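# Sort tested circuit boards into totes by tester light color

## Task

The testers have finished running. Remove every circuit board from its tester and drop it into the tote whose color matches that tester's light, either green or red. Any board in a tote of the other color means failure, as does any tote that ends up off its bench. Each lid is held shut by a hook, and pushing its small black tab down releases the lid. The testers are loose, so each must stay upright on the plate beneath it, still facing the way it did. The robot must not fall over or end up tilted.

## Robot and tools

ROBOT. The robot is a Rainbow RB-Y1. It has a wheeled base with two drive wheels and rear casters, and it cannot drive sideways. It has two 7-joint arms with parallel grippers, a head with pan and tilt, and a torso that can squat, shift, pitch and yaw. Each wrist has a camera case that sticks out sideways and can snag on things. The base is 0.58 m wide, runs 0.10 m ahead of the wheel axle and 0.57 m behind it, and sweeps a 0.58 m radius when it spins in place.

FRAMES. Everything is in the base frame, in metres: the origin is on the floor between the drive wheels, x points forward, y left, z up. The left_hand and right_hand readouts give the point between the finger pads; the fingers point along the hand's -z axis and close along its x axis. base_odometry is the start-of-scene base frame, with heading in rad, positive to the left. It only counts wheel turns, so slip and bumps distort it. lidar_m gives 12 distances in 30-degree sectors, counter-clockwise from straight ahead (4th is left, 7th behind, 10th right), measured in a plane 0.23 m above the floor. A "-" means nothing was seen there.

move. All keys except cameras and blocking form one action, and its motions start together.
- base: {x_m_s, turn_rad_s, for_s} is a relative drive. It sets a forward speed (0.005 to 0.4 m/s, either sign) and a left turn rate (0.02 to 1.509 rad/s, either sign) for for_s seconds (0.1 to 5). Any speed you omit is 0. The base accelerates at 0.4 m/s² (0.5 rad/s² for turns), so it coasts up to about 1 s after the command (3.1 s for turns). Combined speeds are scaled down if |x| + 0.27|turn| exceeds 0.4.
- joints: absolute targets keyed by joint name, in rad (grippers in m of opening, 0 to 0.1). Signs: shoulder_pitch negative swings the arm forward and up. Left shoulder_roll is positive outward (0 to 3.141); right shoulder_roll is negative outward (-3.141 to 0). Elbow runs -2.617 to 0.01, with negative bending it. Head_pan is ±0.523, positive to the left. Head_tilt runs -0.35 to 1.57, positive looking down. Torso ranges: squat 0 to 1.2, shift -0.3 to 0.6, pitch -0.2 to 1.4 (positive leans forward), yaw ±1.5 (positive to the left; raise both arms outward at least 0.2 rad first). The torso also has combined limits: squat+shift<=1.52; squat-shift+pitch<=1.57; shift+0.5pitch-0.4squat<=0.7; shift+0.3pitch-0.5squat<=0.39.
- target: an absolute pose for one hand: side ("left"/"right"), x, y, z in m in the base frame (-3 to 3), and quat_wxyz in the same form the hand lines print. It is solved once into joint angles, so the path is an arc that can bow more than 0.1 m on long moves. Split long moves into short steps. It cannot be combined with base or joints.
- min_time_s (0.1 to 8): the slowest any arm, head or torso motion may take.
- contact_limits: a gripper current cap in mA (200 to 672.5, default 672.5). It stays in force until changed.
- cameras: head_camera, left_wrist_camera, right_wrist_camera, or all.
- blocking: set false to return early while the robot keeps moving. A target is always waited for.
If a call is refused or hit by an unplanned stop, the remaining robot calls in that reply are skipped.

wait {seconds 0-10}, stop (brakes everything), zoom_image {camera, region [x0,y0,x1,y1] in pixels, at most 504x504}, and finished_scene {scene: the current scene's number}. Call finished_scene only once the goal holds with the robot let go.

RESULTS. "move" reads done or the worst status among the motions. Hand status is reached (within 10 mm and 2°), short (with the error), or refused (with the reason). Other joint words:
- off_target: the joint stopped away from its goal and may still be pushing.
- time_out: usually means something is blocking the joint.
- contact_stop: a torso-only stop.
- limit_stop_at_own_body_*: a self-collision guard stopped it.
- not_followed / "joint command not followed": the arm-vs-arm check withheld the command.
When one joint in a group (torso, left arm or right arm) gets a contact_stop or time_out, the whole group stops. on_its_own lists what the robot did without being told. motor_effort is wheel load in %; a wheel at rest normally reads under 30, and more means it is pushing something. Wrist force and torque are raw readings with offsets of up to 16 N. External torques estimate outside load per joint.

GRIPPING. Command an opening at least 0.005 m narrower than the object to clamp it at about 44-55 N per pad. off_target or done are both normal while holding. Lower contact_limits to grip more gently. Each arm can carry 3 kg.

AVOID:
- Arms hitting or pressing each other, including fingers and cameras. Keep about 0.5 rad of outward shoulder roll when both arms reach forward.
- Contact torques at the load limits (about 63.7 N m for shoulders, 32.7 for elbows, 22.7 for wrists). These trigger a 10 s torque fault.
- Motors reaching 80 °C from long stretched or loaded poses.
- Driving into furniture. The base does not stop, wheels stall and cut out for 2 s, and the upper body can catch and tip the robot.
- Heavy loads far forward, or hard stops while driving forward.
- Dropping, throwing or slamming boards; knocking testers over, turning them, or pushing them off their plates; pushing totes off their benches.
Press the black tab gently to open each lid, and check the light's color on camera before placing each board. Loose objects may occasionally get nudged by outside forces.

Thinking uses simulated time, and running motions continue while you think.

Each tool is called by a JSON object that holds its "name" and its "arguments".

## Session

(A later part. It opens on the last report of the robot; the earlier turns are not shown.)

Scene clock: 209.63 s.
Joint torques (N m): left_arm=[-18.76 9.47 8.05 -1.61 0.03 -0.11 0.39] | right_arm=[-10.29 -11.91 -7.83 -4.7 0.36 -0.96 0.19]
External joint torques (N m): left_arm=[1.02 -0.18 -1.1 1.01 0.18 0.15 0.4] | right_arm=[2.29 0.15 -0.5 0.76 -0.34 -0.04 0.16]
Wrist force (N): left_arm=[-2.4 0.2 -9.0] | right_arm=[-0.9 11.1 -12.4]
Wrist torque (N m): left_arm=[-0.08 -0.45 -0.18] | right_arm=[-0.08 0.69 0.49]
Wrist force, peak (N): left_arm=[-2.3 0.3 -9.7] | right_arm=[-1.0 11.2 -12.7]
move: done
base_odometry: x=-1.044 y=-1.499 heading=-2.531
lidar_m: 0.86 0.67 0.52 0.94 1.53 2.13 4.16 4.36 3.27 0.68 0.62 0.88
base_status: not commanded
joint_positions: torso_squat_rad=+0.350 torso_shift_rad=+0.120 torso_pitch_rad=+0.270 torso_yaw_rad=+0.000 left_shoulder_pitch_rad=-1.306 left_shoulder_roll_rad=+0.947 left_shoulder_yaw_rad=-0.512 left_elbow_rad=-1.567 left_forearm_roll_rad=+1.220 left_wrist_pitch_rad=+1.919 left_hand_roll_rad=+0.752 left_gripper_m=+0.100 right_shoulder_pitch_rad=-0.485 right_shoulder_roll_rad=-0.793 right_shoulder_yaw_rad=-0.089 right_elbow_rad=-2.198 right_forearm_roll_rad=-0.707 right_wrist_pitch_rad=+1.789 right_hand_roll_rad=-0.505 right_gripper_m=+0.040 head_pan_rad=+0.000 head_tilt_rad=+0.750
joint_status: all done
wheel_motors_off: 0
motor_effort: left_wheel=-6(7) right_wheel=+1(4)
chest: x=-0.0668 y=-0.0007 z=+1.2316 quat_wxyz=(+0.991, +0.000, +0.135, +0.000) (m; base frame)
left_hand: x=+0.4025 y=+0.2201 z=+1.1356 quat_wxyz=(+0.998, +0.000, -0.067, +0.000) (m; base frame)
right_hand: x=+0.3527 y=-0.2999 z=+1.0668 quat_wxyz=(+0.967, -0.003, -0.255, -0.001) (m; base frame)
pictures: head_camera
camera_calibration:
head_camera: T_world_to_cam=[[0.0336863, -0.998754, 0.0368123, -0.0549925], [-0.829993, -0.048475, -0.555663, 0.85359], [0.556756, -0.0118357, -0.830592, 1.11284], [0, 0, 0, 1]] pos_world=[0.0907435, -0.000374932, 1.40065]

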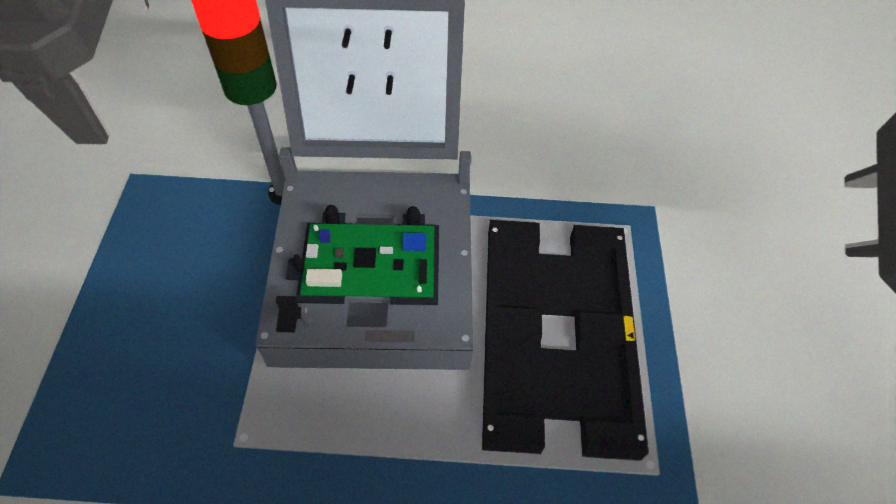

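{"name": "move", "arguments": {"target": {"side":"left","x":0.375,"y":0.063,"z":1.06,"quat_wxyz":[1,0,0,0]}, "min_time_s": 3, "cameras": ["left_wrist_camera","head_camera"]}}

{"name": "zoom_image", "arguments": {"camera": "left_wrist_camera", "region": [80, 0, 580, 364]}}

{"name": "zoom_image", "arguments": {"camera": "head_camera", "region": [240, 150, 500, 390]}}

Scene clock: 221.50 s.
Joint torques (N m): left_arm=[-21.39 4.51 7.43 -2.15 0.05 -0.38 0.48] | right_arm=[-10.44 -12.09 -7.65 -4.57 0.21 -0.89 0.21]
External joint torques (N m): left_arm=[0.14 -1.79 -1.37 1.44 0.02 -0.32 0.48] | right_arm=[2.13 -0.02 -0.32 0.9 -0.49 0.04 0.18]
Wrist force (N): left_arm=[-1.5 0.1 -9.6] | right_arm=[-0.8 10.9 -12.3]
Wrist torque (N m): left_arm=[-0.07 -0.40 -0.19] | right_arm=[-0.08 0.68 0.49]
Wrist force, peak (N): left_arm=[-1.6 0.2 -9.8] | right_arm=[-0.9 11.3 -12.8]
move: done
base_odometry: x=-1.044 y=-1.499 heading=-2.531
lidar_m: 0.86 0.66 0.52 0.94 1.52 2.14 4.17 4.36 3.28 0.68 0.62 0.88
base_status: not commanded
joint_positions: torso_squat_rad=+0.350 torso_shift_rad=+0.120 torso_pitch_rad=+0.270 torso_yaw_rad=+0.000 left_shoulder_pitch_rad=-1.426 left_shoulder_roll_rad=+0.561 left_shoulder_yaw_rad=-0.767 left_elbow_rad=-1.391 left_forearm_roll_rad=+1.174 left_wrist_pitch_rad=+1.847 left_hand_roll_rad=+1.013 left_gripper_m=+0.100 right_shoulder_pitch_rad=-0.485 right_shoulder_roll_rad=-0.793 right_shoulder_yaw_rad=-0.089 right_elbow_rad=-2.198 right_forearm_roll_rad=-0.707 right_wrist_pitch_rad=+1.789 right_hand_roll_rad=-0.505 right_gripper_m=+0.040 head_pan_rad=+0.000 head_tilt_rad=+0.750
joint_status: all done
wheel_motors_off: 0
motor_effort: left_wheel=-6(7) right_wheel=+2(4)
chest: x=-0.0668 y=-0.0007 z=+1.2316 quat_wxyz=(+0.991, +0.000, +0.135, +0.000) (m; base frame)
left_hand: x=+0.3748 y=+0.0633 z=+1.0601 quat_wxyz=(+1.000, +0.000, -0.001, +0.000) (m; base frame)
left_hand_status: reached (checked arc, planned for 3.0 s): 0 mm and 0.1 deg off.
right_hand: x=+0.3527 y=-0.2999 z=+1.0668 quat_wxyz=(+0.967, -0.003, -0.255, -0.001) (m; base frame)
pictures: head_camera, left_wrist_camera
camera_calibration:
head_camera: T_world_to_cam=[[0.0336863, -0.998754, 0.0368123, -0.0549925], [-0.829993, -0.048475, -0.555663, 0.85359], [0.556756, -0.0118357, -0.830592, 1.11284], [0, 0, 0, 1]] pos_world=[0.0907435, -0.000374932, 1.40065]
left_wrist_camera: T_world_to_cam=[[0.999813, 0.0157214, -0.011271, -0.36515], [0.0192248, -0.872183, 0.488803, -0.435911], [-0.00214573, -0.488928, -0.872322, 1.02552], [0, 0, 0, 1]] pos_world=[0.375663, 0.126953, 1.10354]

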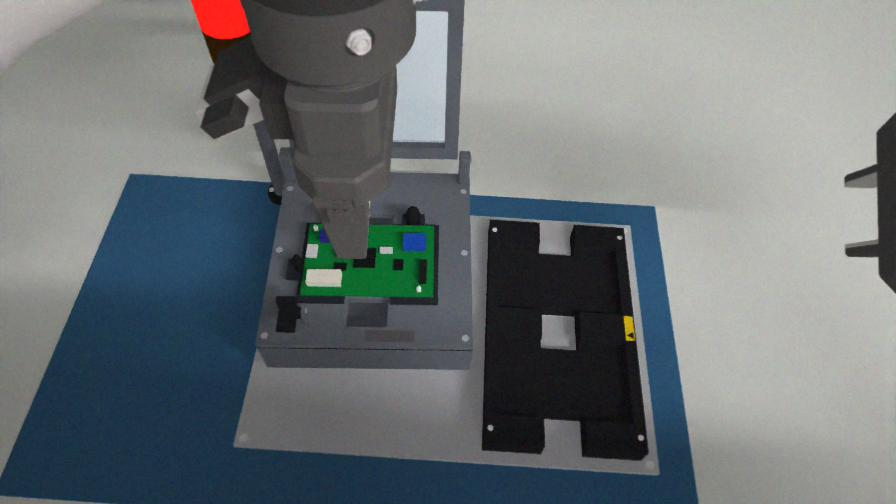

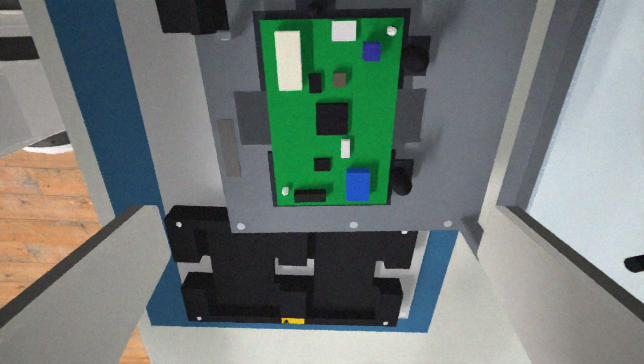

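Scaled by 1.008 from the camera's 644x364 image, which has a finer 920x520 frame.

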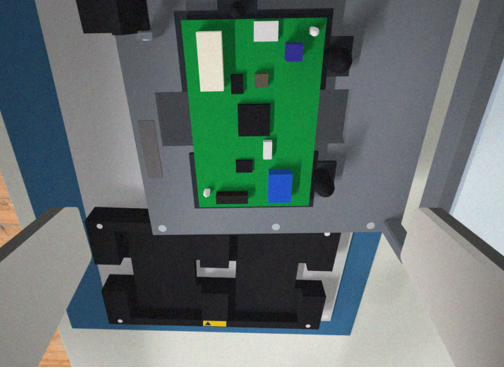

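Scaled by 1.938 from the camera's 896x504 image, which has a finer 1280x720 frame.

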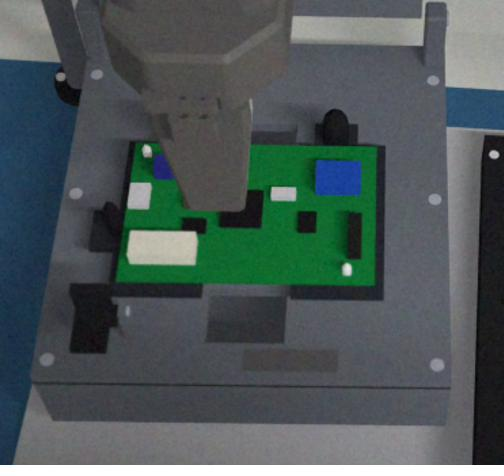

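{"name": "move", "arguments": {"target": {"side":"left","x":0.379,"y":0.065,"z":0.985,"quat_wxyz":[1,0,0,0]}, "min_time_s": 2, "cameras": ["left_wrist_camera","head_camera"]}}

{"name": "zoom_image", "arguments": {"camera": "head_camera", "region": [240, 150, 500, 390]}}

Scene clock: 233.37 s.
Joint torques (N m): left_arm=[-19.11 3.81 7.19 -2.8 0.08 -0.38 -0.3] | right_arm=[-10.4 -11.96 -7.85 -4.71 0.32 -0.89 0.22]
External joint torques (N m): left_arm=[2.23 -1.93 -1.24 1.46 0.04 -0.33 -0.3] | right_arm=[2.17 0.1 -0.53 0.76 -0.37 0.03 0.19]
Wrist force (N): left_arm=[-1.7 0.1 -9.0] | right_arm=[-1.1 11.1 -12.7]
Wrist torque (N m): left_arm=[-0.09 -0.39 -0.20] | right_arm=[-0.11 0.66 0.49]
Wrist force, peak (N): left_arm=[-1.5 -0.1 -9.8] | right_arm=[-1.1 11.2 -12.8]
move: done
base_odometry: x=-1.044 y=-1.499 heading=-2.531
lidar_m: 0.86 0.66 0.52 0.94 1.52 2.14 4.16 4.36 3.28 0.68 0.61 0.89
base_status: not commanded
joint_positions: torso_squat_rad=+0.350 torso_shift_rad=+0.120 torso_pitch_rad=+0.270 torso_yaw_rad=+0.000 left_shoulder_pitch_rad=-1.321 left_shoulder_roll_rad=+0.513 left_shoulder_yaw_rad=-0.839 left_elbow_rad=-1.301 left_forearm_roll_rad=+1.076 left_wrist_pitch_rad=+1.690 left_hand_roll_rad=+0.947 left_gripper_m=+0.100 right_shoulder_pitch_rad=-0.485 right_shoulder_roll_rad=-0.793 right_shoulder_yaw_rad=-0.089 right_elbow_rad=-2.198 right_forearm_roll_rad=-0.707 right_wrist_pitch_rad=+1.789 right_hand_roll_rad=-0.505 right_gripper_m=+0.040 head_pan_rad=+0.000 head_tilt_rad=+0.750
joint_status: all done
wheel_motors_off: 0
motor_effort: left_wheel=-6(8) right_wheel=+1(3)
chest: x=-0.0668 y=-0.0007 z=+1.2316 quat_wxyz=(+0.991, +0.000, +0.135, +0.000) (m; base frame)
left_hand: x=+0.3792 y=+0.0651 z=+0.9853 quat_wxyz=(+1.000, +0.000, +0.000, +0.000) (m; base frame)
left_hand_status: reached (checked arc, planned for 2.0 s): 0 mm and 0.0 deg off.
right_hand: x=+0.3527 y=-0.2999 z=+1.0668 quat_wxyz=(+0.967, -0.003, -0.255, -0.001) (m; base frame)
pictures: head_camera, left_wrist_camera
camera_calibration:
head_camera: T_world_to_cam=[[0.0336863, -0.998754, 0.0368123, -0.0549925], [-0.829993, -0.048475, -0.555663, 0.85359], [0.556756, -0.0118357, -0.830592, 1.11284], [0, 0, 0, 1]] pos_world=[0.0907435, -0.000374932, 1.40065]
left_wrist_camera: T_world_to_cam=[[0.99981, 0.0156186, -0.0116678, -0.369995], [0.0193288, -0.872251, 0.488677, -0.397764], [-0.00254475, -0.488809, -0.872387, 0.961366], [0, 0, 0, 1]] pos_world=[0.38006, 0.128754, 1.02874]

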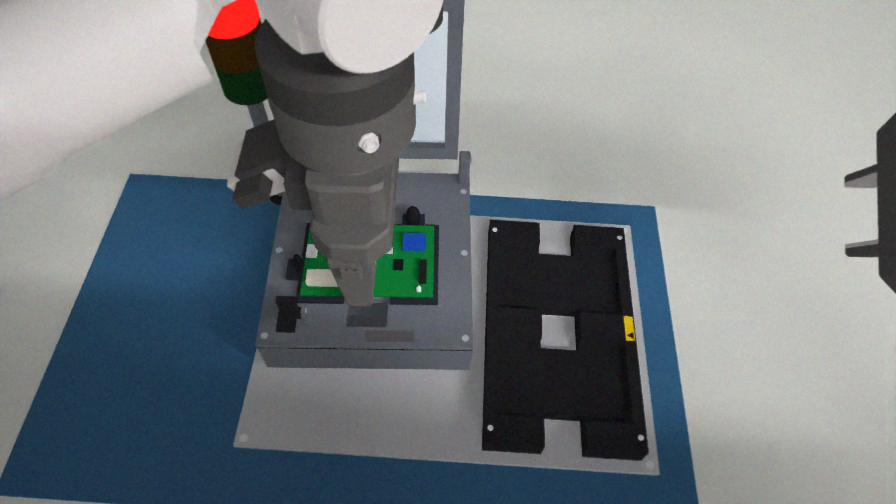

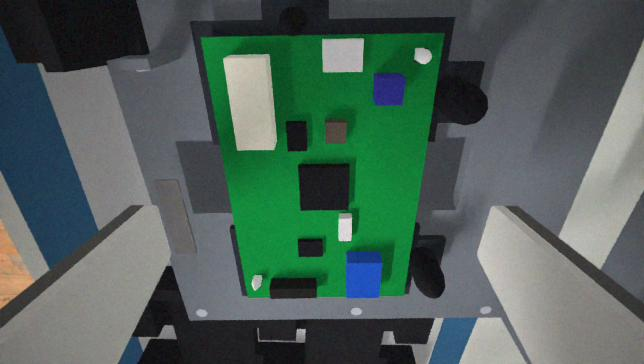

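Scaled by 1.938 from the camera's 896x504 image, which has a finer 1280x720 frame.

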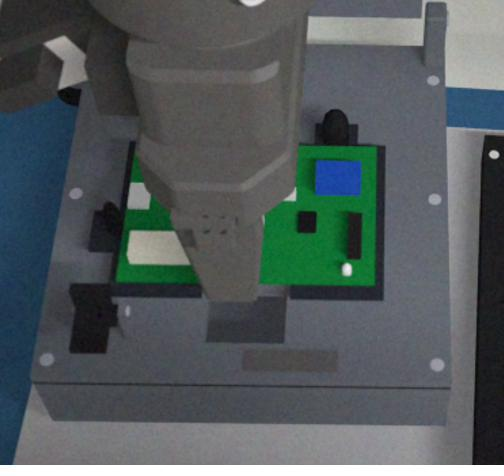

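{"name": "move", "arguments": {"target": {"side":"left","x":0.379,"y":0.063,"z":0.972,"quat_wxyz":[1,0,0,0]}, "min_time_s": 1.5}}

{"name": "move", "arguments": {"target": {"side":"left","x":0.379,"y":0.063,"z":0.96,"quat_wxyz":[1,0,0,0]}, "min_time_s": 1.5, "cameras": ["left_wrist_camera","head_camera"]}}

{"name": "zoom_image", "arguments": {"camera": "head_camera", "region": [240, 150, 500, 390]}}

Scene clock: 243.93 s.
Joint torques (N m): left_arm=[-18.77 3.66 6.9 -2.84 -0.1 -0.45 -0.29] | right_arm=[-10.4 -11.94 -7.86 -4.71 0.29 -0.91 0.08]
External joint torques (N m): left_arm=[2.51 -1.92 -1.42 1.53 -0.13 -0.39 -0.29] | right_arm=[2.17 0.13 -0.54 0.76 -0.4 0.01 0.05]
Wrist force (N): left_arm=[-1.6 0.0 -9.4] | right_arm=[-0.8 10.7 -12.2]
Wrist torque (N m): left_arm=[-0.06 -0.37 -0.20] | right_arm=[-0.05 0.69 0.48]
Wrist force, peak (N): left_arm=[-1.7 0.1 -9.6] | right_arm=[-1.0 11.2 -12.9]
move: done
base_odometry: x=-1.044 y=-1.499 heading=-2.531
lidar_m: 0.85 0.66 0.52 0.94 1.52 2.14 4.16 4.36 3.28 0.68 0.61 0.89
base_status: not commanded
joint_positions: torso_squat_rad=+0.350 torso_shift_rad=+0.120 torso_pitch_rad=+0.270 torso_yaw_rad=+0.000 left_shoulder_pitch_rad=-1.306 left_shoulder_roll_rad=+0.499 left_shoulder_yaw_rad=-0.853 left_elbow_rad=-1.280 left_forearm_roll_rad=+1.060 left_wrist_pitch_rad=+1.663 left_hand_roll_rad=+0.939 left_gripper_m=+0.100 right_shoulder_pitch_rad=-0.485 right_shoulder_roll_rad=-0.793 right_shoulder_yaw_rad=-0.089 right_elbow_rad=-2.198 right_forearm_roll_rad=-0.707 right_wrist_pitch_rad=+1.789 right_hand_roll_rad=-0.505 right_gripper_m=+0.040 head_pan_rad=+0.000 head_tilt_rad=+0.750
joint_status: all done
wheel_motors_off: 0
motor_effort: left_wheel=-5(7) right_wheel=+1(4)
chest: x=-0.0668 y=-0.0007 z=+1.2316 quat_wxyz=(+0.991, +0.000, +0.135, +0.000) (m; base frame)
left_hand: x=+0.3787 y=+0.0633 z=+0.9727 quat_wxyz=(+1.000, +0.000, +0.000, +0.000) (m; base frame)
left_hand_status: reached (checked arc, planned for 1.5 s): 1 mm and 0.1 deg off.
right_hand: x=+0.3527 y=-0.2999 z=+1.0668 quat_wxyz=(+0.967, -0.003, -0.255, -0.001) (m; base frame)
pictures: none

Scene clock: 245.77 s.
Joint torques (N m): left_arm=[-18.47 3.72 6.68 -2.86 0.05 -0.46 -0.32] | right_arm=[-10.23 -11.74 -7.85 -4.82 0.3 -0.95 0.18]
External joint torques (N m): left_arm=[2.75 -1.74 -1.52 1.58 0.02 -0.4 -0.32] | right_arm=[2.34 0.33 -0.52 0.64 -0.39 -0.03 0.15]
Wrist force (N): left_arm=[-1.6 0.1 -9.4] | right_arm=[-1.3 10.9 -12.3]
Wrist torque (N m): left_arm=[-0.06 -0.38 -0.22] | right_arm=[-0.09 0.64 0.50]
Wrist force, peak (N): left_arm=[-1.6 0.1 -9.6] | right_arm=[-1.2 11.3 -12.7]
move: done
base_odometry: x=-1.044 y=-1.499 heading=-2.531
lidar_m: 0.85 0.66 0.52 0.94 1.52 2.14 4.16 4.36 3.27 0.68 0.62 0.88
base_status: not commanded
joint_positions: torso_squat_rad=+0.350 torso_shift_rad=+0.120 torso_pitch_rad=+0.270 torso_yaw_rad=+0.000 left_shoulder_pitch_rad=-1.292 left_shoulder_roll_rad=+0.488 left_shoulder_yaw_rad=-0.864 left_elbow_rad=-1.258 left_forearm_roll_rad=+1.046 left_wrist_pitch_rad=+1.635 left_hand_roll_rad=+0.928 left_gripper_m=+0.100 right_shoulder_pitch_rad=-0.485 right_shoulder_roll_rad=-0.793 right_shoulder_yaw_rad=-0.089 right_elbow_rad=-2.198 right_forearm_roll_rad=-0.707 right_wrist_pitch_rad=+1.789 right_hand_roll_rad=-0.505 right_gripper_m=+0.040 head_pan_rad=+0.000 head_tilt_rad=+0.750
joint_status: all done
wheel_motors_off: 0
motor_effort: left_wheel=-6(7) right_wheel=+1(4)
chest: x=-0.0668 y=-0.0007 z=+1.2316 quat_wxyz=(+0.991, +0.000, +0.135, +0.000) (m; base frame)
left_hand: x=+0.3788 y=+0.0633 z=+0.9607 quat_wxyz=(+1.000, +0.000, +0.000, +0.000) (m; base frame)
left_hand_status: reached (checked arc, planned for 1.5 s): 1 mm and 0.1 deg off.
right_hand: x=+0.3527 y=-0.2999 z=+1.0668 quat_wxyz=(+0.967, -0.003, -0.255, -0.001) (m; base frame)
pictures: head_camera, left_wrist_camera
camera_calibration:
head_camera: T_world_to_cam=[[0.0336863, -0.998754, 0.0368123, -0.0549925], [-0.829993, -0.048475, -0.555663, 0.85359], [0.556756, -0.0118357, -0.830592, 1.11284], [0, 0, 0, 1]] pos_world=[0.0907435, -0.000374932, 1.40065]
left_wrist_camera: T_world_to_cam=[[0.999816, 0.015406, -0.0114327, -0.370068], [0.0190279, -0.872364, 0.488486, -0.386983], [-0.00244784, -0.488613, -0.872497, 0.939074], [0, 0, 0, 1]] pos_world=[0.379662, 0.126955, 1.00414]

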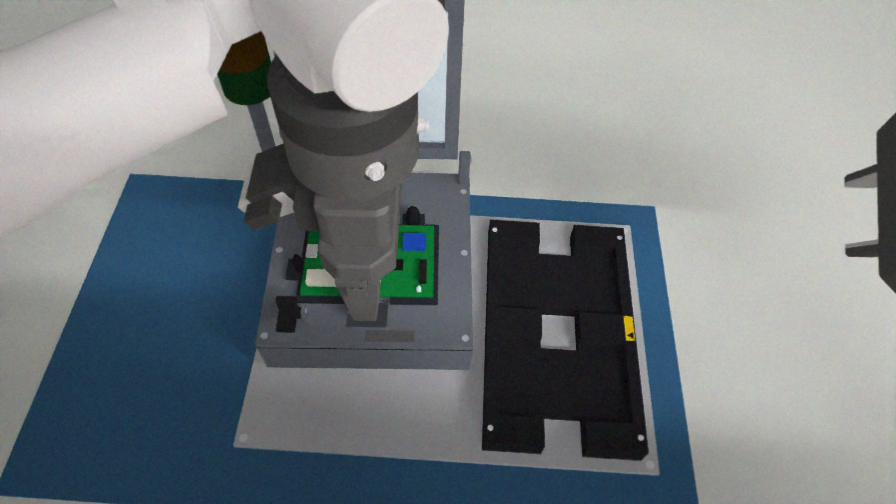

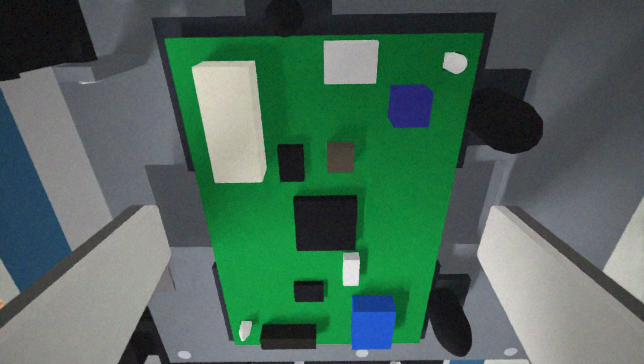

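Scaled by 1.938 from the camera's 896x504 image, which has a finer 1280x720 frame.

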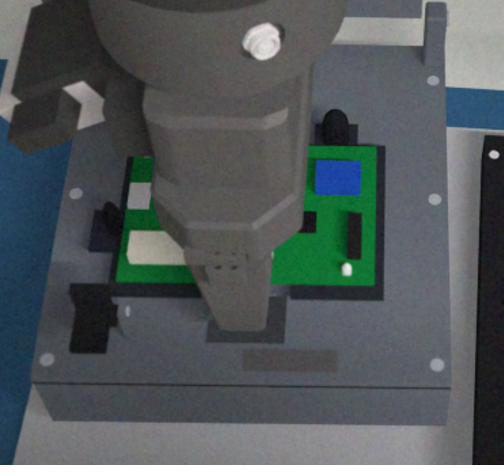

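{"name": "move", "arguments": {"target": {"side":"left","x":0.379,"y":0.062,"z":0.947,"quat_wxyz":[1,0,0,0]}, "min_time_s": 2, "cameras": ["left_wrist_camera","head_camera"]}}

{"name": "zoom_image", "arguments": {"camera": "head_camera", "region": [240, 150, 500, 390]}}

Scene clock: 252.73 s.
Joint torques (N m): left_arm=[-18.17 3.26 6.46 -2.94 0.09 -0.33 -0.3] | right_arm=[-10.39 -12.06 -7.9 -4.66 0.39 -0.94 0.23]
External joint torques (N m): left_arm=[3.01 -2.04 -1.59 1.58 0.06 -0.27 -0.3] | right_arm=[2.18 0 -0.58 0.8 -0.3 -0.02 0.2]
Wrist force (N): left_arm=[-0.6 0.1 -6.9] | right_arm=[-1.0 10.7 -12.7]
Wrist torque (N m): left_arm=[-0.07 -0.29 -0.22] | right_arm=[-0.05 0.66 0.50]
Wrist force, peak (N): left_arm=[-1.8 0.3 -9.6] | right_arm=[-1.0 11.1 -12.9]
move: done
base_odometry: x=-1.044 y=-1.499 heading=-2.531
lidar_m: 0.86 0.66 0.52 0.93 1.53 2.14 4.16 4.35 3.28 0.67 0.62 0.89
base_status: not commanded
joint_positions: torso_squat_rad=+0.350 torso_shift_rad=+0.120 torso_pitch_rad=+0.270 torso_yaw_rad=+0.000 left_shoulder_pitch_rad=-1.279 left_shoulder_roll_rad=+0.472 left_shoulder_yaw_rad=-0.876 left_elbow_rad=-1.230 left_forearm_roll_rad=+1.031 left_wrist_pitch_rad=+1.606 left_hand_roll_rad=+0.917 left_gripper_m=+0.100 right_shoulder_pitch_rad=-0.485 right_shoulder_roll_rad=-0.793 right_shoulder_yaw_rad=-0.089 right_elbow_rad=-2.198 right_forearm_roll_rad=-0.707 right_wrist_pitch_rad=+1.789 right_hand_roll_rad=-0.505 right_gripper_m=+0.040 head_pan_rad=+0.000 head_tilt_rad=+0.750
joint_status: all done
wheel_motors_off: 0
motor_effort: left_wheel=-6(7) right_wheel=+2(3)
chest: x=-0.0668 y=-0.0007 z=+1.2316 quat_wxyz=(+0.991, +0.000, +0.135, +0.000) (m; base frame)
left_hand: x=+0.3788 y=+0.0624 z=+0.9479 quat_wxyz=(+1.000, +0.000, -0.001, +0.000) (m; base frame)
left_hand_status: reached (checked arc, planned for 2.0 s): 1 mm and 0.1 deg off.
right_hand: x=+0.3527 y=-0.2999 z=+1.0668 quat_wxyz=(+0.967, -0.003, -0.255, -0.001) (m; base frame)
pictures: head_camera, left_wrist_camera
camera_calibration:
head_camera: T_world_to_cam=[[0.0336863, -0.998754, 0.0368123, -0.0549925], [-0.829993, -0.048475, -0.555663, 0.85359], [0.556756, -0.0118357, -0.830592, 1.11284], [0, 0, 0, 1]] pos_world=[0.0907435, -0.000374932, 1.40065]
left_wrist_camera: T_world_to_cam=[[0.99982, 0.0153744, -0.0110736, -0.370455], [0.0188248, -0.872365, 0.488492, -0.381531], [-0.00214992, -0.488613, -0.872498, 0.927306], [0, 0, 0, 1]] pos_world=[0.379565, 0.125955, 0.991345]

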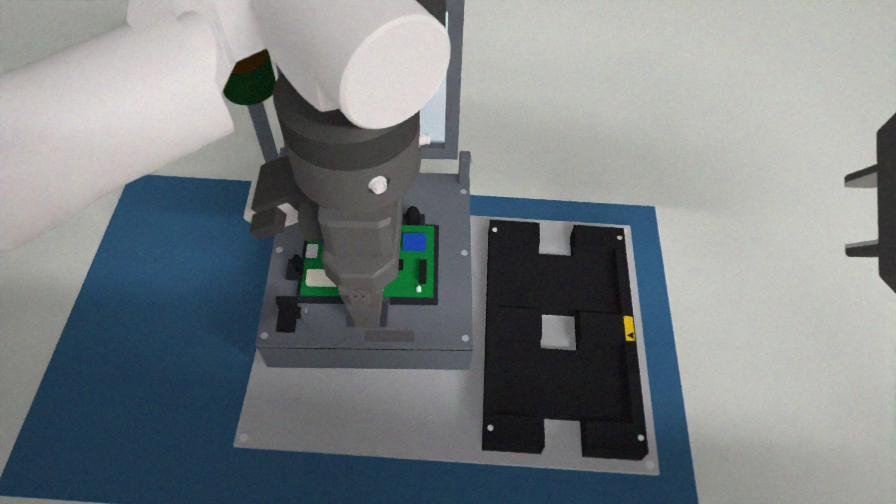

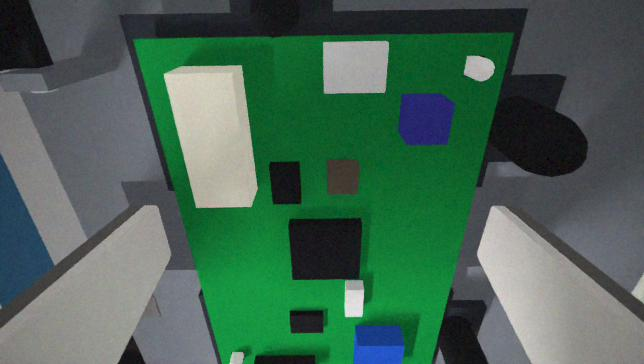

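Scaled by 1.938 from the camera's 896x504 image, which has a finer 1280x720 frame.

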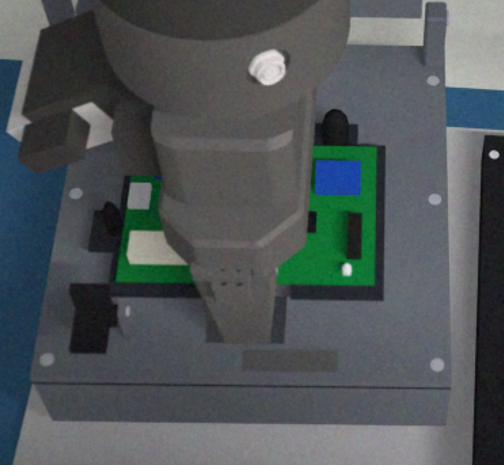

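{"name": "move", "arguments": {"joints": {"left_gripper_m":0.03}}}

{"name": "move", "arguments": {"target": {"side":"left","x":0.379,"y":0.062,"z":0.965,"quat_wxyz":[1,0,0,0]}, "min_time_s": 2.5, "cameras": ["left_wrist_camera","head_camera"]}}

Scene clock: 257.83 s.
Joint torques (N m): left_arm=[-18.65 3.27 6.83 -3.42 0.93 0.53 -0.29] | right_arm=[-10.44 -11.94 -7.77 -4.66 0.37 -0.97 0.18]
External joint torques (N m): left_arm=[2.53 -2.04 -1.22 1.1 0.9 0.59 -0.29] | right_arm=[2.13 0.12 -0.45 0.8 -0.32 -0.05 0.15]
Wrist force (N): left_arm=[3.5 -0.7 -10.3] | right_arm=[-1.0 11.1 -12.7]
Wrist torque (N m): left_arm=[-0.07 -0.44 -0.12] | right_arm=[-0.09 0.68 0.48]
Wrist force, peak (N): left_arm=[4.1 -0.9 -11.8] | right_arm=[-1.1 10.9 -13.2]
move: off_target
base_odometry: x=-1.044 y=-1.499 heading=-2.531
lidar_m: 0.85 0.66 0.52 0.94 1.53 2.13 4.16 4.36 3.28 0.68 0.62 0.89
base_status: not commanded
joint_positions: torso_squat_rad=+0.350 torso_shift_rad=+0.120 torso_pitch_rad=+0.270 torso_yaw_rad=+0.000 left_shoulder_pitch_rad=-1.279 left_shoulder_roll_rad=+0.472 left_shoulder_yaw_rad=-0.877 left_elbow_rad=-1.230 left_forearm_roll_rad=+1.031 left_wrist_pitch_rad=+1.606 left_hand_roll_rad=+0.917 left_gripper_m=+0.071 right_shoulder_pitch_rad=-0.485 right_shoulder_roll_rad=-0.793 right_shoulder_yaw_rad=-0.089 right_elbow_rad=-2.198 right_forearm_roll_rad=-0.707 right_wrist_pitch_rad=+1.789 right_hand_roll_rad=-0.505 right_gripper_m=+0.040 head_pan_rad=+0.000 head_tilt_rad=+0.750
joint_status: left_gripper_m off_target (ended at +0.071, target +0.030)
wheel_motors_off: 0
motor_effort: left_wheel=-6(6) right_wheel=+1(3)
chest: x=-0.0668 y=-0.0007 z=+1.2316 quat_wxyz=(+0.991, +0.000, +0.135, +0.000) (m; base frame)
left_hand: x=+0.3788 y=+0.0624 z=+0.9478 quat_wxyz=(+1.000, +0.000, -0.001, +0.000) (m; base frame)
right_hand: x=+0.3527 y=-0.2999 z=+1.0668 quat_wxyz=(+0.967, -0.003, -0.255, -0.001) (m; base frame)
pictures: none

Scene clock: 260.67 s.
Joint torques (N m): left_arm=[-21.42 6.85 9.47 -4.8 0.42 0.3 0.52] | right_arm=[-10.44 -11.93 -7.58 -4.78 0.39 -0.95 0.24]
External joint torques (N m): left_arm=[-0.14 1.38 1.27 -0.38 0.39 0.35 0.52] | right_arm=[2.14 0.13 -0.25 0.68 -0.31 -0.03 0.22]
Wrist force (N): left_arm=[-1.6 0.3 -9.7] | right_arm=[-0.9 11.0 -12.5]
Wrist torque (N m): left_arm=[-0.06 -0.37 -0.21] | right_arm=[-0.09 0.68 0.50]
Wrist force, peak (N): left_arm=[5.7 -1.0 -14.3] | right_arm=[-1.0 11.1 -12.9]
move: done
base_odometry: x=-1.044 y=-1.499 heading=-2.531
lidar_m: 0.86 0.67 0.52 0.93 1.53 2.14 4.17 4.35 3.28 0.67 0.62 0.88
base_status: not commanded
joint_positions: torso_squat_rad=+0.350 torso_shift_rad=+0.120 torso_pitch_rad=+0.270 torso_yaw_rad=+0.000 left_shoulder_pitch_rad=-1.300 left_shoulder_roll_rad=+0.485 left_shoulder_yaw_rad=-0.862 left_elbow_rad=-1.256 left_forearm_roll_rad=+1.050 left_wrist_pitch_rad=+1.643 left_hand_roll_rad=+0.929 left_gripper_m=+0.071 right_shoulder_pitch_rad=-0.485 right_shoulder_roll_rad=-0.793 right_shoulder_yaw_rad=-0.089 right_elbow_rad=-2.198 right_forearm_roll_rad=-0.707 right_wrist_pitch_rad=+1.789 right_hand_roll_rad=-0.505 right_gripper_m=+0.040 head_pan_rad=+0.000 head_tilt_rad=+0.750
joint_status: all done
wheel_motors_off: 0
motor_effort: left_wheel=-5(7) right_wheel=+2(3)
chest: x=-0.0668 y=-0.0007 z=+1.2316 quat_wxyz=(+0.991, +0.000, +0.135, +0.000) (m; base frame)
left_hand: x=+0.3792 y=+0.0618 z=+0.9641 quat_wxyz=(+1.000, +0.000, +0.000, +0.000) (m; base frame)
left_hand_status: reached (checked arc, planned for 2.5 s): 1 mm and 0.1 deg off.
right_hand: x=+0.3527 y=-0.2999 z=+1.0668 quat_wxyz=(+0.967, -0.003, -0.255, -0.001) (m; base frame)
pictures: head_camera, left_wrist_camera
camera_calibration:
head_camera: T_world_to_cam=[[0.0336863, -0.998754, 0.0368123, -0.0549925], [-0.829993, -0.048475, -0.555663, 0.85359], [0.556756, -0.0118357, -0.830592, 1.11284], [0, 0, 0, 1]] pos_world=[0.0907435, -0.000374932, 1.40065]
left_wrist_camera: T_world_to_cam=[[0.999815, 0.0145187, -0.0126443, -0.369165], [0.0188433, -0.872666, 0.487954, -0.389365], [-0.0039498, -0.488102, -0.872778, 0.942187], [0, 0, 0, 1]] pos_world=[0.380155, 0.125458, 1.00764]

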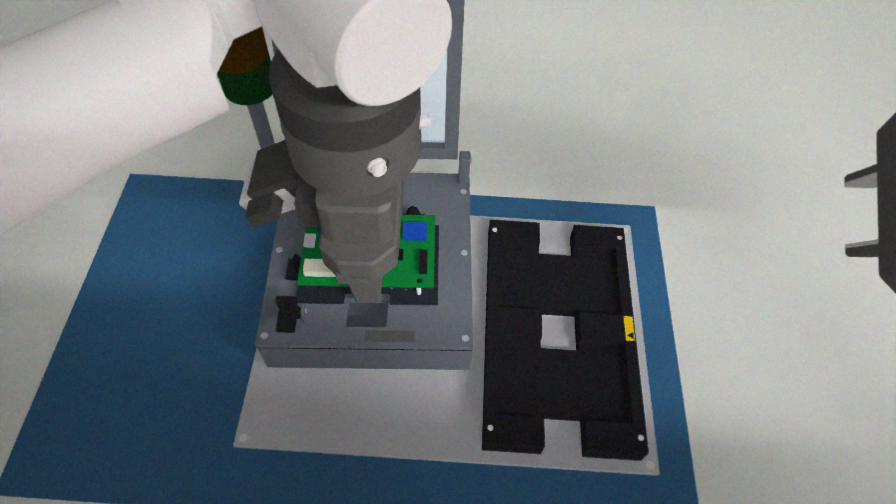

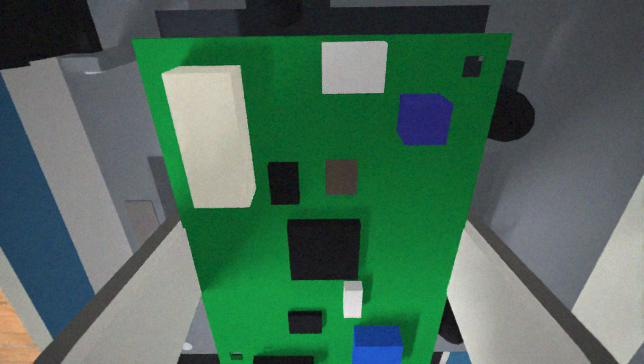

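Lifted. Continue; back away, then turn. Red tote dir from here: plan to an approach point 1.0 m short.

{"name": "move", "arguments": {"target": {"side":"left","x":0.379,"y":0.062,"z":1.12,"quat_wxyz":[1,0,0,0]}, "min_time_s": 2.5}}

{"name": "move", "arguments": {"base": {"x_m_s":-0.2,"for_s":3.5}}}

{"name": "move", "arguments": {"target": {"side":"left","x":0.3,"y":0.12,"z":1.13,"quat_wxyz":[0.995,0,-0.1,0.015]}, "min_time_s": 2}}

{"name": "move", "arguments": {"joints": {"torso_shift_rad":0,"torso_pitch_rad":0,"head_tilt_rad":0.5}, "cameras": ["head_camera"]}}

Scene clock: 269.63 s.
Joint torques (N m): left_arm=[-21.78 8.05 10 -3.15 0.37 0.28 0.49] | right_arm=[-10.52 -12.13 -7.84 -4.89 0.41 -0.98 0.21]
External joint torques (N m): left_arm=[0.2 1.08 1.16 -0.43 0.34 0.33 0.49] | right_arm=[2.06 -0.07 -0.52 0.58 -0.29 -0.06 0.18]
Wrist force (N): left_arm=[-1.8 0.0 -9.7] | right_arm=[-1.0 11.0 -12.6]
Wrist torque (N m): left_arm=[-0.04 -0.43 -0.21] | right_arm=[-0.08 0.66 0.49]
Wrist force, peak (N): left_arm=[-1.7 0.0 -10.0] | right_arm=[-1.2 11.3 -12.8]
move: done
base_odometry: x=-1.044 y=-1.499 heading=-2.531
lidar_m: 0.86 0.65 0.51 0.94 1.53 2.13 4.16 4.36 3.27 0.68 0.62 0.88
base_status: not commanded
joint_positions: torso_squat_rad=+0.350 torso_shift_rad=+0.120 torso_pitch_rad=+0.270 torso_yaw_rad=+0.000 left_shoulder_pitch_rad=-1.569 left_shoulder_roll_rad=+0.593 left_shoulder_yaw_rad=-0.760 left_elbow_rad=-1.348 left_forearm_roll_rad=+1.288 left_wrist_pitch_rad=+1.919 left_hand_roll_rad=+1.026 left_gripper_m=+0.071 right_shoulder_pitch_rad=-0.485 right_shoulder_roll_rad=-0.793 right_shoulder_yaw_rad=-0.089 right_elbow_rad=-2.198 right_forearm_roll_rad=-0.707 right_wrist_pitch_rad=+1.789 right_hand_roll_rad=-0.505 right_gripper_m=+0.040 head_pan_rad=+0.000 head_tilt_rad=+0.750
joint_status: all done
wheel_motors_off: 0
motor_effort: left_wheel=-6(7) right_wheel=+1(4)
chest: x=-0.0668 y=-0.0007 z=+1.2316 quat_wxyz=(+0.991, +0.000, +0.135, +0.000) (m; base frame)
left_hand: x=+0.3790 y=+0.0619 z=+1.1198 quat_wxyz=(+1.000, +0.000, +0.000, +0.000) (m; base frame)
left_hand_status: reached (checked arc, planned for 2.5 s): 0 mm and 0.0 deg off.
right_hand: x=+0.3527 y=-0.2999 z=+1.0668 quat_wxyz=(+0.967, -0.003, -0.255, -0.001) (m; base frame)
pictures: none

Scene clock: 273.97 s.
Joint torques (N m): left_arm=[-20.96 7.88 9.77 -2.63 0.33 0.12 0.45] | right_arm=[-10.89 -11.92 -7.28 -4.63 0.38 -1.02 0.24]
External joint torques (N m): left_arm=[1.02 0.91 0.94 0.09 0.3 0.18 0.45] | right_arm=[1.68 0.14 0.05 0.83 -0.32 -0.1 0.21]
Wrist force (N): left_arm=[-1.6 0.1 -9.6] | right_arm=[-1.0 11.2 -12.5]
Wrist torque (N m): left_arm=[-0.06 -0.40 -0.21] | right_arm=[-0.11 0.66 0.49]
Wrist force, peak (N): left_arm=[-1.8 -0.1 -10.0] | right_arm=[-1.0 11.3 -12.9]
move: done
base_odometry: x=-0.470 y=-1.098 heading=-2.530
lidar_m: 1.56 1.04 1.33 1.48 1.55 2.17 3.47 4.07 3.26 3.16 1.27 1.05
base_status: done (sent for 3.5 of 3.5 s)
joint_positions: torso_squat_rad=+0.350 torso_shift_rad=+0.120 torso_pitch_rad=+0.270 torso_yaw_rad=+0.000 left_shoulder_pitch_rad=-1.569 left_shoulder_roll_rad=+0.593 left_shoulder_yaw_rad=-0.760 left_elbow_rad=-1.348 left_forearm_roll_rad=+1.288 left_wrist_pitch_rad=+1.919 left_hand_roll_rad=+1.026 left_gripper_m=+0.071 right_shoulder_pitch_rad=-0.485 right_shoulder_roll_rad=-0.793 right_shoulder_yaw_rad=-0.089 right_elbow_rad=-2.198 right_forearm_roll_rad=-0.707 right_wrist_pitch_rad=+1.789 right_hand_roll_rad=-0.505 right_gripper_m=+0.040 head_pan_rad=+0.000 head_tilt_rad=+0.750
joint_status: not commanded
wheel_motors_off: 0
motor_effort: left_wheel=+3(26) right_wheel=-2(24)
chest: x=-0.0669 y=-0.0007 z=+1.2316 quat_wxyz=(+0.991, +0.000, +0.134, +0.000) (m; base frame)
left_hand: x=+0.3789 y=+0.0619 z=+1.1200 quat_wxyz=(+1.000, +0.000, +0.000, +0.000) (m; base frame)
right_hand: x=+0.3526 y=-0.2999 z=+1.0669 quat_wxyz=(+0.967, -0.003, -0.255, -0.001) (m; base frame)
pictures: none

Scene clock: 276.30 s.
Joint torques (N m): left_arm=[-15.25 7.43 8.62 -0.53 -0.03 -0.41 0.25] | right_arm=[-10.75 -12.17 -7.7 -4.67 0.27 -1.02 0.24]
External joint torques (N m): left_arm=[1.51 0.8 -0.96 -0.34 0.28 -0.31 0.26] | right_arm=[1.82 -0.1 -0.38 0.79 -0.42 -0.1 0.21]
Wrist force (N): left_arm=[-2.9 0.2 -9.4] | right_arm=[-0.9 11.0 -12.7]
Wrist torque (N m): left_arm=[-0.06 -0.48 -0.20] | right_arm=[-0.11 0.68 0.48]
Wrist force, peak (N): left_arm=[-3.3 -0.2 -9.7] | right_arm=[-1.0 11.1 -12.9]
move: done
base_odometry: x=-0.470 y=-1.098 heading=-2.530
lidar_m: 1.55 1.04 1.32 1.47 1.55 2.18 3.46 4.07 3.26 3.16 1.27 1.05
base_status: not commanded
joint_positions: torso_squat_rad=+0.350 torso_shift_rad=+0.120 torso_pitch_rad=+0.270 torso_yaw_rad=+0.000 left_shoulder_pitch_rad=-1.443 left_shoulder_roll_rad=+0.982 left_shoulder_yaw_rad=-0.801 left_elbow_rad=-2.092 left_forearm_roll_rad=+1.400 left_wrist_pitch_rad=+1.821 left_hand_roll_rad=+1.421 left_gripper_m=+0.071 right_shoulder_pitch_rad=-0.485 right_shoulder_roll_rad=-0.793 right_shoulder_yaw_rad=-0.089 right_elbow_rad=-2.198 right_forearm_roll_rad=-0.707 right_wrist_pitch_rad=+1.789 right_hand_roll_rad=-0.505 right_gripper_m=+0.040 head_pan_rad=+0.000 head_tilt_rad=+0.750
joint_status: all done
wheel_motors_off: 0
motor_effort: left_wheel=+2(4) right_wheel=-2(3)
chest: x=-0.0668 y=-0.0007 z=+1.2316 quat_wxyz=(+0.991, +0.000, +0.134, +0.000) (m; base frame)
left_hand: x=+0.2997 y=+0.1197 z=+1.1301 quat_wxyz=(+0.995, +0.002, -0.097, +0.014) (m; base frame)
left_hand_status: reached (checked arc, planned for 2.0 s): 0 mm and 0.4 deg off.
right_hand: x=+0.3526 y=-0.2999 z=+1.0668 quat_wxyz=(+0.967, -0.003, -0.255, -0.001) (m; base frame)
pictures: none

Scene clock: 278.07 s.
Joint torques (N m): left_arm=[-15.13 6.85 8.37 1.56 -0.46 -0.43 0.23] | right_arm=[-13.78 -11.32 -7.29 -3.44 0.52 -1.31 0.15]
External joint torques (N m): left_arm=[1.41 0.68 -0.99 -0.38 0.35 -0.24 0.26] | right_arm=[1.74 0.23 -0.28 0.6 -0.33 0 0.11]
Wrist force (N): left_arm=[-4.7 -0.3 -8.7] | right_arm=[-2.2 10.8 -11.3]
Wrist torque (N m): left_arm=[-0.01 -0.55 -0.21] | right_arm=[-0.08 0.60 0.45]
Wrist force, peak (N): left_arm=[-2.8 0.0 -9.8] | right_arm=[-0.9 11.4 -12.8]
move: done
base_odometry: x=-0.470 y=-1.098 heading=-2.530
lidar_m: 1.56 1.04 1.33 1.47 1.55 2.17 3.46 4.07 3.25 3.16 1.28 1.05
base_status: not commanded
joint_positions: torso_squat_rad=+0.350 torso_shift_rad=+0.000 torso_pitch_rad=+0.000 torso_yaw_rad=+0.000 left_shoulder_pitch_rad=-1.443 left_shoulder_roll_rad=+0.982 left_shoulder_yaw_rad=-0.801 left_elbow_rad=-2.092 left_forearm_roll_rad=+1.400 left_wrist_pitch_rad=+1.821 left_hand_roll_rad=+1.421 left_gripper_m=+0.071 right_shoulder_pitch_rad=-0.485 right_shoulder_roll_rad=-0.793 right_shoulder_yaw_rad=-0.089 right_elbow_rad=-2.198 right_forearm_roll_rad=-0.707 right_wrist_pitch_rad=+1.789 right_hand_roll_rad=-0.505 right_gripper_m=+0.040 head_pan_rad=+0.000 head_tilt_rad=+0.500
joint_status: all done
wheel_motors_off: 0
motor_effort: left_wheel=+5(6) right_wheel=-2(6)
chest: x=-0.2281 y=-0.0008 z=+1.2475 quat_wxyz=(+1.000, +0.000, +0.000, +0.000) (m; base frame)
left_hand: x=+0.1522 y=+0.1196 z=+1.2474 quat_wxyz=(+0.973, +0.000, -0.230, +0.014) (m; base frame)
right_hand: x=+0.2201 y=-0.3000 z=+1.2006 quat_wxyz=(+0.924, -0.003, -0.383, -0.001) (m; base frame)
pictures: head_camera
camera_calibration:
head_camera: T_world_to_cam=[[0.010582, -0.99876, 0.048642, -0.0708113], [-0.444152, -0.0482774, -0.89465, 1.26239], [0.895889, -0.0121373, -0.444112, 0.766438], [0, 0, 0, 1]] pos_world=[-0.125201, -0.000476151, 1.47323]

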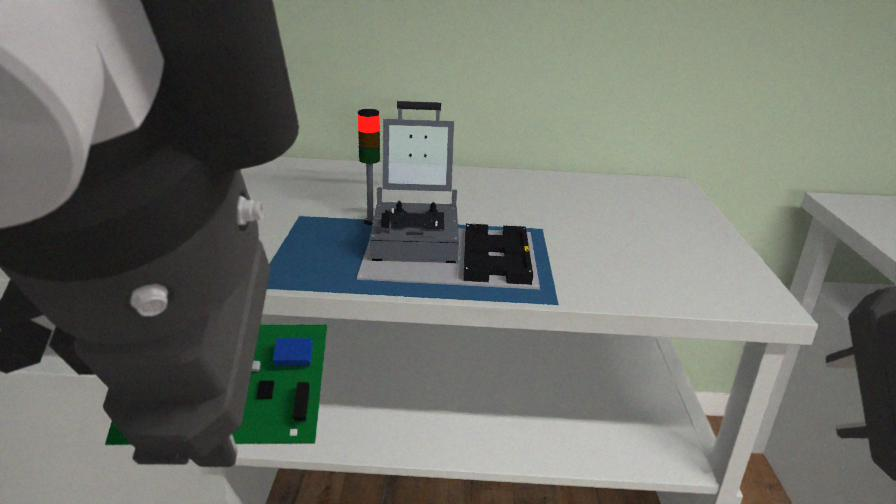

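{"name": "move", "arguments": {"base": {"turn_rad_s":0.75,"for_s":4.0}, "cameras": ["head_camera"]}}

{"name": "move", "arguments": {"base": {"x_m_s":0.3,"for_s":3.7}}}

{"name": "move", "arguments": {"base": {"x_m_s":0.3,"for_s":3.7}, "cameras": ["head_camera"]}}

Scene clock: 292.20 s.
Joint torques (N m): left_arm=[-15.08 6.82 8.4 1.52 -0.49 -0.44 0.25] | right_arm=[-13.87 -11.17 -7.23 -3.45 0.45 -1.3 0.23]
External joint torques (N m): left_arm=[1.46 0.65 -0.96 -0.42 0.32 -0.26 0.28] | right_arm=[1.65 0.38 -0.22 0.59 -0.4 0 0.19]
Wrist force (N): left_arm=[-4.7 0.0 -8.6] | right_arm=[-2.4 10.8 -11.5]
Wrist torque (N m): left_arm=[-0.04 -0.55 -0.21] | right_arm=[-0.08 0.57 0.47]
Wrist force, peak (N): left_arm=[-4.8 -0.1 -9.1] | right_arm=[-2.5 10.9 -11.9]
move: done
base_odometry: x=-0.470 y=-1.098 heading=+0.470
lidar_m: 3.46 3.48 3.38 3.13 1.39 1.05 1.56 1.07 1.19 1.49 1.50 1.89
base_status: done (sent for 4 of 4 s)
joint_positions: torso_squat_rad=+0.350 torso_shift_rad=+0.000 torso_pitch_rad=+0.000 torso_yaw_rad=+0.000 left_shoulder_pitch_rad=-1.443 left_shoulder_roll_rad=+0.982 left_shoulder_yaw_rad=-0.801 left_elbow_rad=-2.092 left_forearm_roll_rad=+1.400 left_wrist_pitch_rad=+1.821 left_hand_roll_rad=+1.421 left_gripper_m=+0.071 right_shoulder_pitch_rad=-0.485 right_shoulder_roll_rad=-0.793 right_shoulder_yaw_rad=-0.089 right_elbow_rad=-2.198 right_forearm_roll_rad=-0.707 right_wrist_pitch_rad=+1.789 right_hand_roll_rad=-0.505 right_gripper_m=+0.040 head_pan_rad=+0.000 head_tilt_rad=+0.500
joint_status: not commanded
wheel_motors_off: 0
motor_effort: left_wheel=+1(28) right_wheel=+2(26)
chest: x=-0.2281 y=-0.0007 z=+1.2475 quat_wxyz=(+1.000, +0.000, +0.000, +0.000) (m; base frame)
left_hand: x=+0.1522 y=+0.1196 z=+1.2474 quat_wxyz=(+0.973, +0.000, -0.230, +0.014) (m; base frame)
right_hand: x=+0.2201 y=-0.3000 z=+1.2006 quat_wxyz=(+0.924, -0.003, -0.383, -0.001) (m; base frame)
pictures: head_camera
camera_calibration:
head_camera: T_world_to_cam=[[0.010582, -0.99876, 0.048642, -0.0708113], [-0.444152, -0.0482774, -0.89465, 1.26239], [0.895889, -0.0121373, -0.444112, 0.766438], [0, 0, 0, 1]] pos_world=[-0.125201, -0.000476151, 1.47323]

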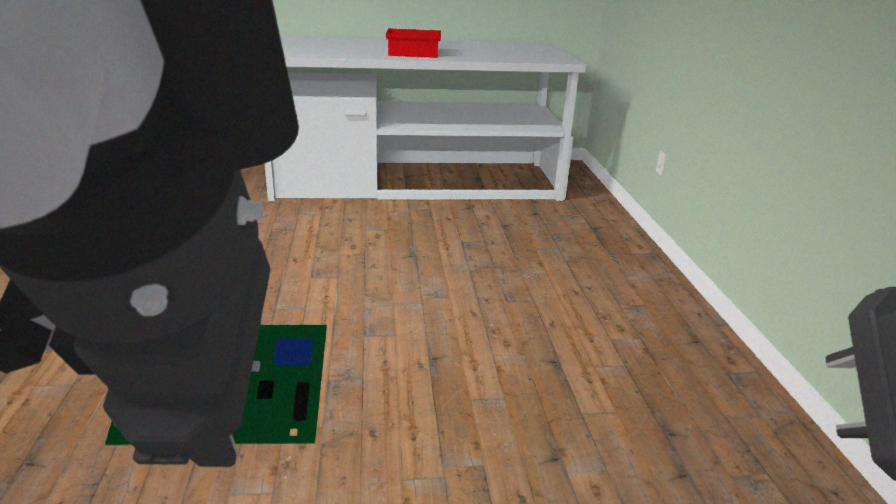

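Scene clock: 296.97 s.
Joint torques (N m): left_arm=[-15.19 6.95 8.72 1.65 -0.56 -0.45 0.28] | right_arm=[-13.7 -11.64 -7.33 -3.48 0.54 -1.39 0.19]
External joint torques (N m): left_arm=[1.36 0.79 -0.64 -0.29 0.25 -0.27 0.31] | right_arm=[1.82 -0.09 -0.31 0.56 -0.31 -0.09 0.14]
Wrist force (N): left_arm=[-4.9 -0.2 -8.6] | right_arm=[-2.4 11.0 -11.4]
Wrist torque (N m): left_arm=[-0.03 -0.57 -0.19] | right_arm=[-0.10 0.60 0.48]
Wrist force, peak (N): left_arm=[-5.0 -0.1 -9.0] | right_arm=[-2.3 10.9 -12.0]
move: done
base_odometry: x=+0.519 y=-0.595 heading=+0.470
lidar_m: 2.36 2.38 3.24 3.26 3.30 2.22 2.11 2.08 1.48 1.36 1.36 1.72
base_status: done (sent for 3.7 of 3.7 s)
joint_positions: torso_squat_rad=+0.350 torso_shift_rad=+0.000 torso_pitch_rad=+0.000 torso_yaw_rad=+0.000 left_shoulder_pitch_rad=-1.443 left_shoulder_roll_rad=+0.982 left_shoulder_yaw_rad=-0.801 left_elbow_rad=-2.092 left_forearm_roll_rad=+1.400 left_wrist_pitch_rad=+1.821 left_hand_roll_rad=+1.421 left_gripper_m=+0.071 right_shoulder_pitch_rad=-0.485 right_shoulder_roll_rad=-0.794 right_shoulder_yaw_rad=-0.089 right_elbow_rad=-2.198 right_forearm_roll_rad=-0.707 right_wrist_pitch_rad=+1.789 right_hand_roll_rad=-0.505 right_gripper_m=+0.040 head_pan_rad=+0.000 head_tilt_rad=+0.500
joint_status: not commanded
wheel_motors_off: 0
motor_effort: left_wheel=+1(29) right_wheel=-5(31)
chest: x=-0.2280 y=-0.0007 z=+1.2475 quat_wxyz=(+1.000, +0.000, +0.000, +0.000) (m; base frame)
left_hand: x=+0.1523 y=+0.1196 z=+1.2473 quat_wxyz=(+0.973, +0.000, -0.230, +0.014) (m; base frame)
right_hand: x=+0.2202 y=-0.3000 z=+1.2005 quat_wxyz=(+0.924, -0.003, -0.383, -0.001) (m; base frame)
pictures: none

Scene clock: 301.77 s.
Joint torques (N m): left_arm=[-15.3 6.93 8.9 1.66 -0.64 -0.4 0.29] | right_arm=[-13.66 -11.24 -7.18 -3.46 0.47 -1.33 0.25]
External joint torques (N m): left_arm=[1.25 0.76 -0.46 -0.28 0.17 -0.22 0.31] | right_arm=[1.86 0.32 -0.17 0.58 -0.38 -0.03 0.21]
Wrist force (N): left_arm=[-5.1 0.1 -8.6] | right_arm=[-2.2 10.8 -11.2]
Wrist torque (N m): left_arm=[-0.06 -0.60 -0.21] | right_arm=[-0.09 0.61 0.47]
Wrist force, peak (N): left_arm=[-4.5 0.1 -9.3] | right_arm=[-2.1 10.9 -12.2]
move: done
base_odometry: x=+1.509 y=-0.092 heading=+0.470
lidar_m: 1.90 1.29 1.75 3.20 3.43 3.26 3.16 2.01 1.35 1.22 1.23 1.47
base_status: done (sent for 3.7 of 3.7 s)
joint_positions: torso_squat_rad=+0.350 torso_shift_rad=+0.000 torso_pitch_rad=+0.000 torso_yaw_rad=+0.000 left_shoulder_pitch_rad=-1.443 left_shoulder_roll_rad=+0.982 left_shoulder_yaw_rad=-0.801 left_elbow_rad=-2.092 left_forearm_roll_rad=+1.400 left_wrist_pitch_rad=+1.821 left_hand_roll_rad=+1.421 left_gripper_m=+0.071 right_shoulder_pitch_rad=-0.485 right_shoulder_roll_rad=-0.794 right_shoulder_yaw_rad=-0.089 right_elbow_rad=-2.198 right_forearm_roll_rad=-0.707 right_wrist_pitch_rad=+1.789 right_hand_roll_rad=-0.505 right_gripper_m=+0.040 head_pan_rad=+0.000 head_tilt_rad=+0.500
joint_status: not commanded
wheel_motors_off: 0
motor_effort: left_wheel=+0(28) right_wheel=-5(18)
chest: x=-0.2280 y=-0.0007 z=+1.2475 quat_wxyz=(+1.000, +0.000, +0.000, +0.000) (m; base frame)
left_hand: x=+0.1523 y=+0.1196 z=+1.2473 quat_wxyz=(+0.973, +0.000, -0.230, +0.014) (m; base frame)
right_hand: x=+0.2202 y=-0.3000 z=+1.2005 quat_wxyz=(+0.924, -0.003, -0.383, -0.001) (m; base frame)
pictures: head_camera
camera_calibration:
head_camera: T_world_to_cam=[[0.0105935, -0.99876, 0.0486409, -0.0708093], [-0.444352, -0.0482788, -0.89455, 1.26226], [0.89579, -0.0121373, -0.444313, 0.766631], [0, 0, 0, 1]] pos_world=[-0.125101, -0.000476145, 1.47323]

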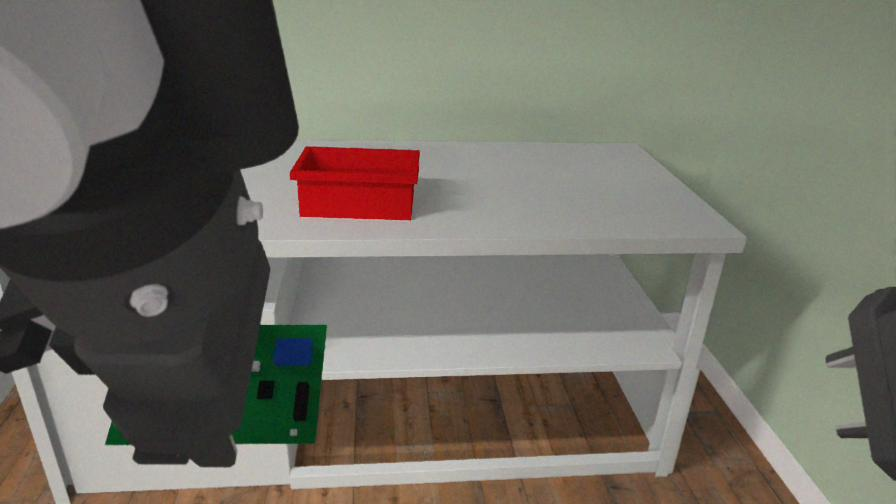

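{"name": "move", "arguments": {"base": {"turn_rad_s":0.13,"for_s":1.0}, "cameras": ["head_camera"]}}

Scene clock: 308.00 s.
Joint torques (N m): left_arm=[-15.37 6.78 8.89 1.68 -0.54 -0.39 0.27] | right_arm=[-13.74 -11.32 -7.05 -3.4 0.56 -1.33 0.19]
External joint torques (N m): left_arm=[1.17 0.61 -0.47 -0.26 0.27 -0.21 0.29] | right_arm=[1.78 0.23 -0.04 0.64 -0.29 -0.02 0.15]
Wrist force (N): left_arm=[-4.9 0.1 -8.8] | right_arm=[-2.4 10.6 -11.4]
Wrist torque (N m): left_arm=[-0.06 -0.60 -0.18] | right_arm=[-0.06 0.57 0.46]
Wrist force, peak (N): left_arm=[-5.0 -0.1 -9.0] | right_arm=[-2.3 11.2 -11.7]
move: done
base_odometry: x=+1.509 y=-0.092 heading=+0.600
lidar_m: 1.28 1.31 1.76 3.37 3.52 3.20 3.12 1.74 1.29 1.24 1.26 1.47
base_status: done (sent for 1 of 1 s)
joint_positions: torso_squat_rad=+0.350 torso_shift_rad=+0.000 torso_pitch_rad=+0.000 torso_yaw_rad=+0.000 left_shoulder_pitch_rad=-1.443 left_shoulder_roll_rad=+0.982 left_shoulder_yaw_rad=-0.801 left_elbow_rad=-2.092 left_forearm_roll_rad=+1.400 left_wrist_pitch_rad=+1.821 left_hand_roll_rad=+1.421 left_gripper_m=+0.071 right_shoulder_pitch_rad=-0.485 right_shoulder_roll_rad=-0.794 right_shoulder_yaw_rad=-0.089 right_elbow_rad=-2.198 right_forearm_roll_rad=-0.707 right_wrist_pitch_rad=+1.789 right_hand_roll_rad=-0.505 right_gripper_m=+0.040 head_pan_rad=+0.000 head_tilt_rad=+0.500
joint_status: not commanded
wheel_motors_off: 0
motor_effort: left_wheel=-4(29) right_wheel=-2(26)
chest: x=-0.2280 y=-0.0008 z=+1.2475 quat_wxyz=(+1.000, +0.000, +0.000, +0.000) (m; base frame)
left_hand: x=+0.1523 y=+0.1196 z=+1.2473 quat_wxyz=(+0.973, +0.000, -0.230, +0.014) (m; base frame)
right_hand: x=+0.2202 y=-0.3000 z=+1.2005 quat_wxyz=(+0.924, -0.003, -0.383, -0.001) (m; base frame)
pictures: head_camera
camera_calibration:
head_camera: T_world_to_cam=[[0.0105892, -0.99876, 0.0486422, -0.0708118], [-0.444272, -0.0482792, -0.89459, 1.26233], [0.895829, -0.0121374, -0.444233, 0.766518], [0, 0, 0, 1]] pos_world=[-0.125101, -0.000476144, 1.47323]

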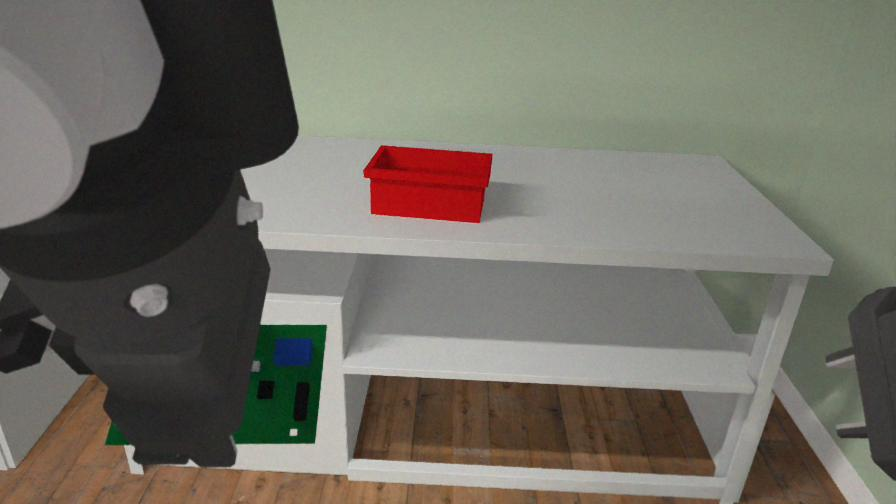

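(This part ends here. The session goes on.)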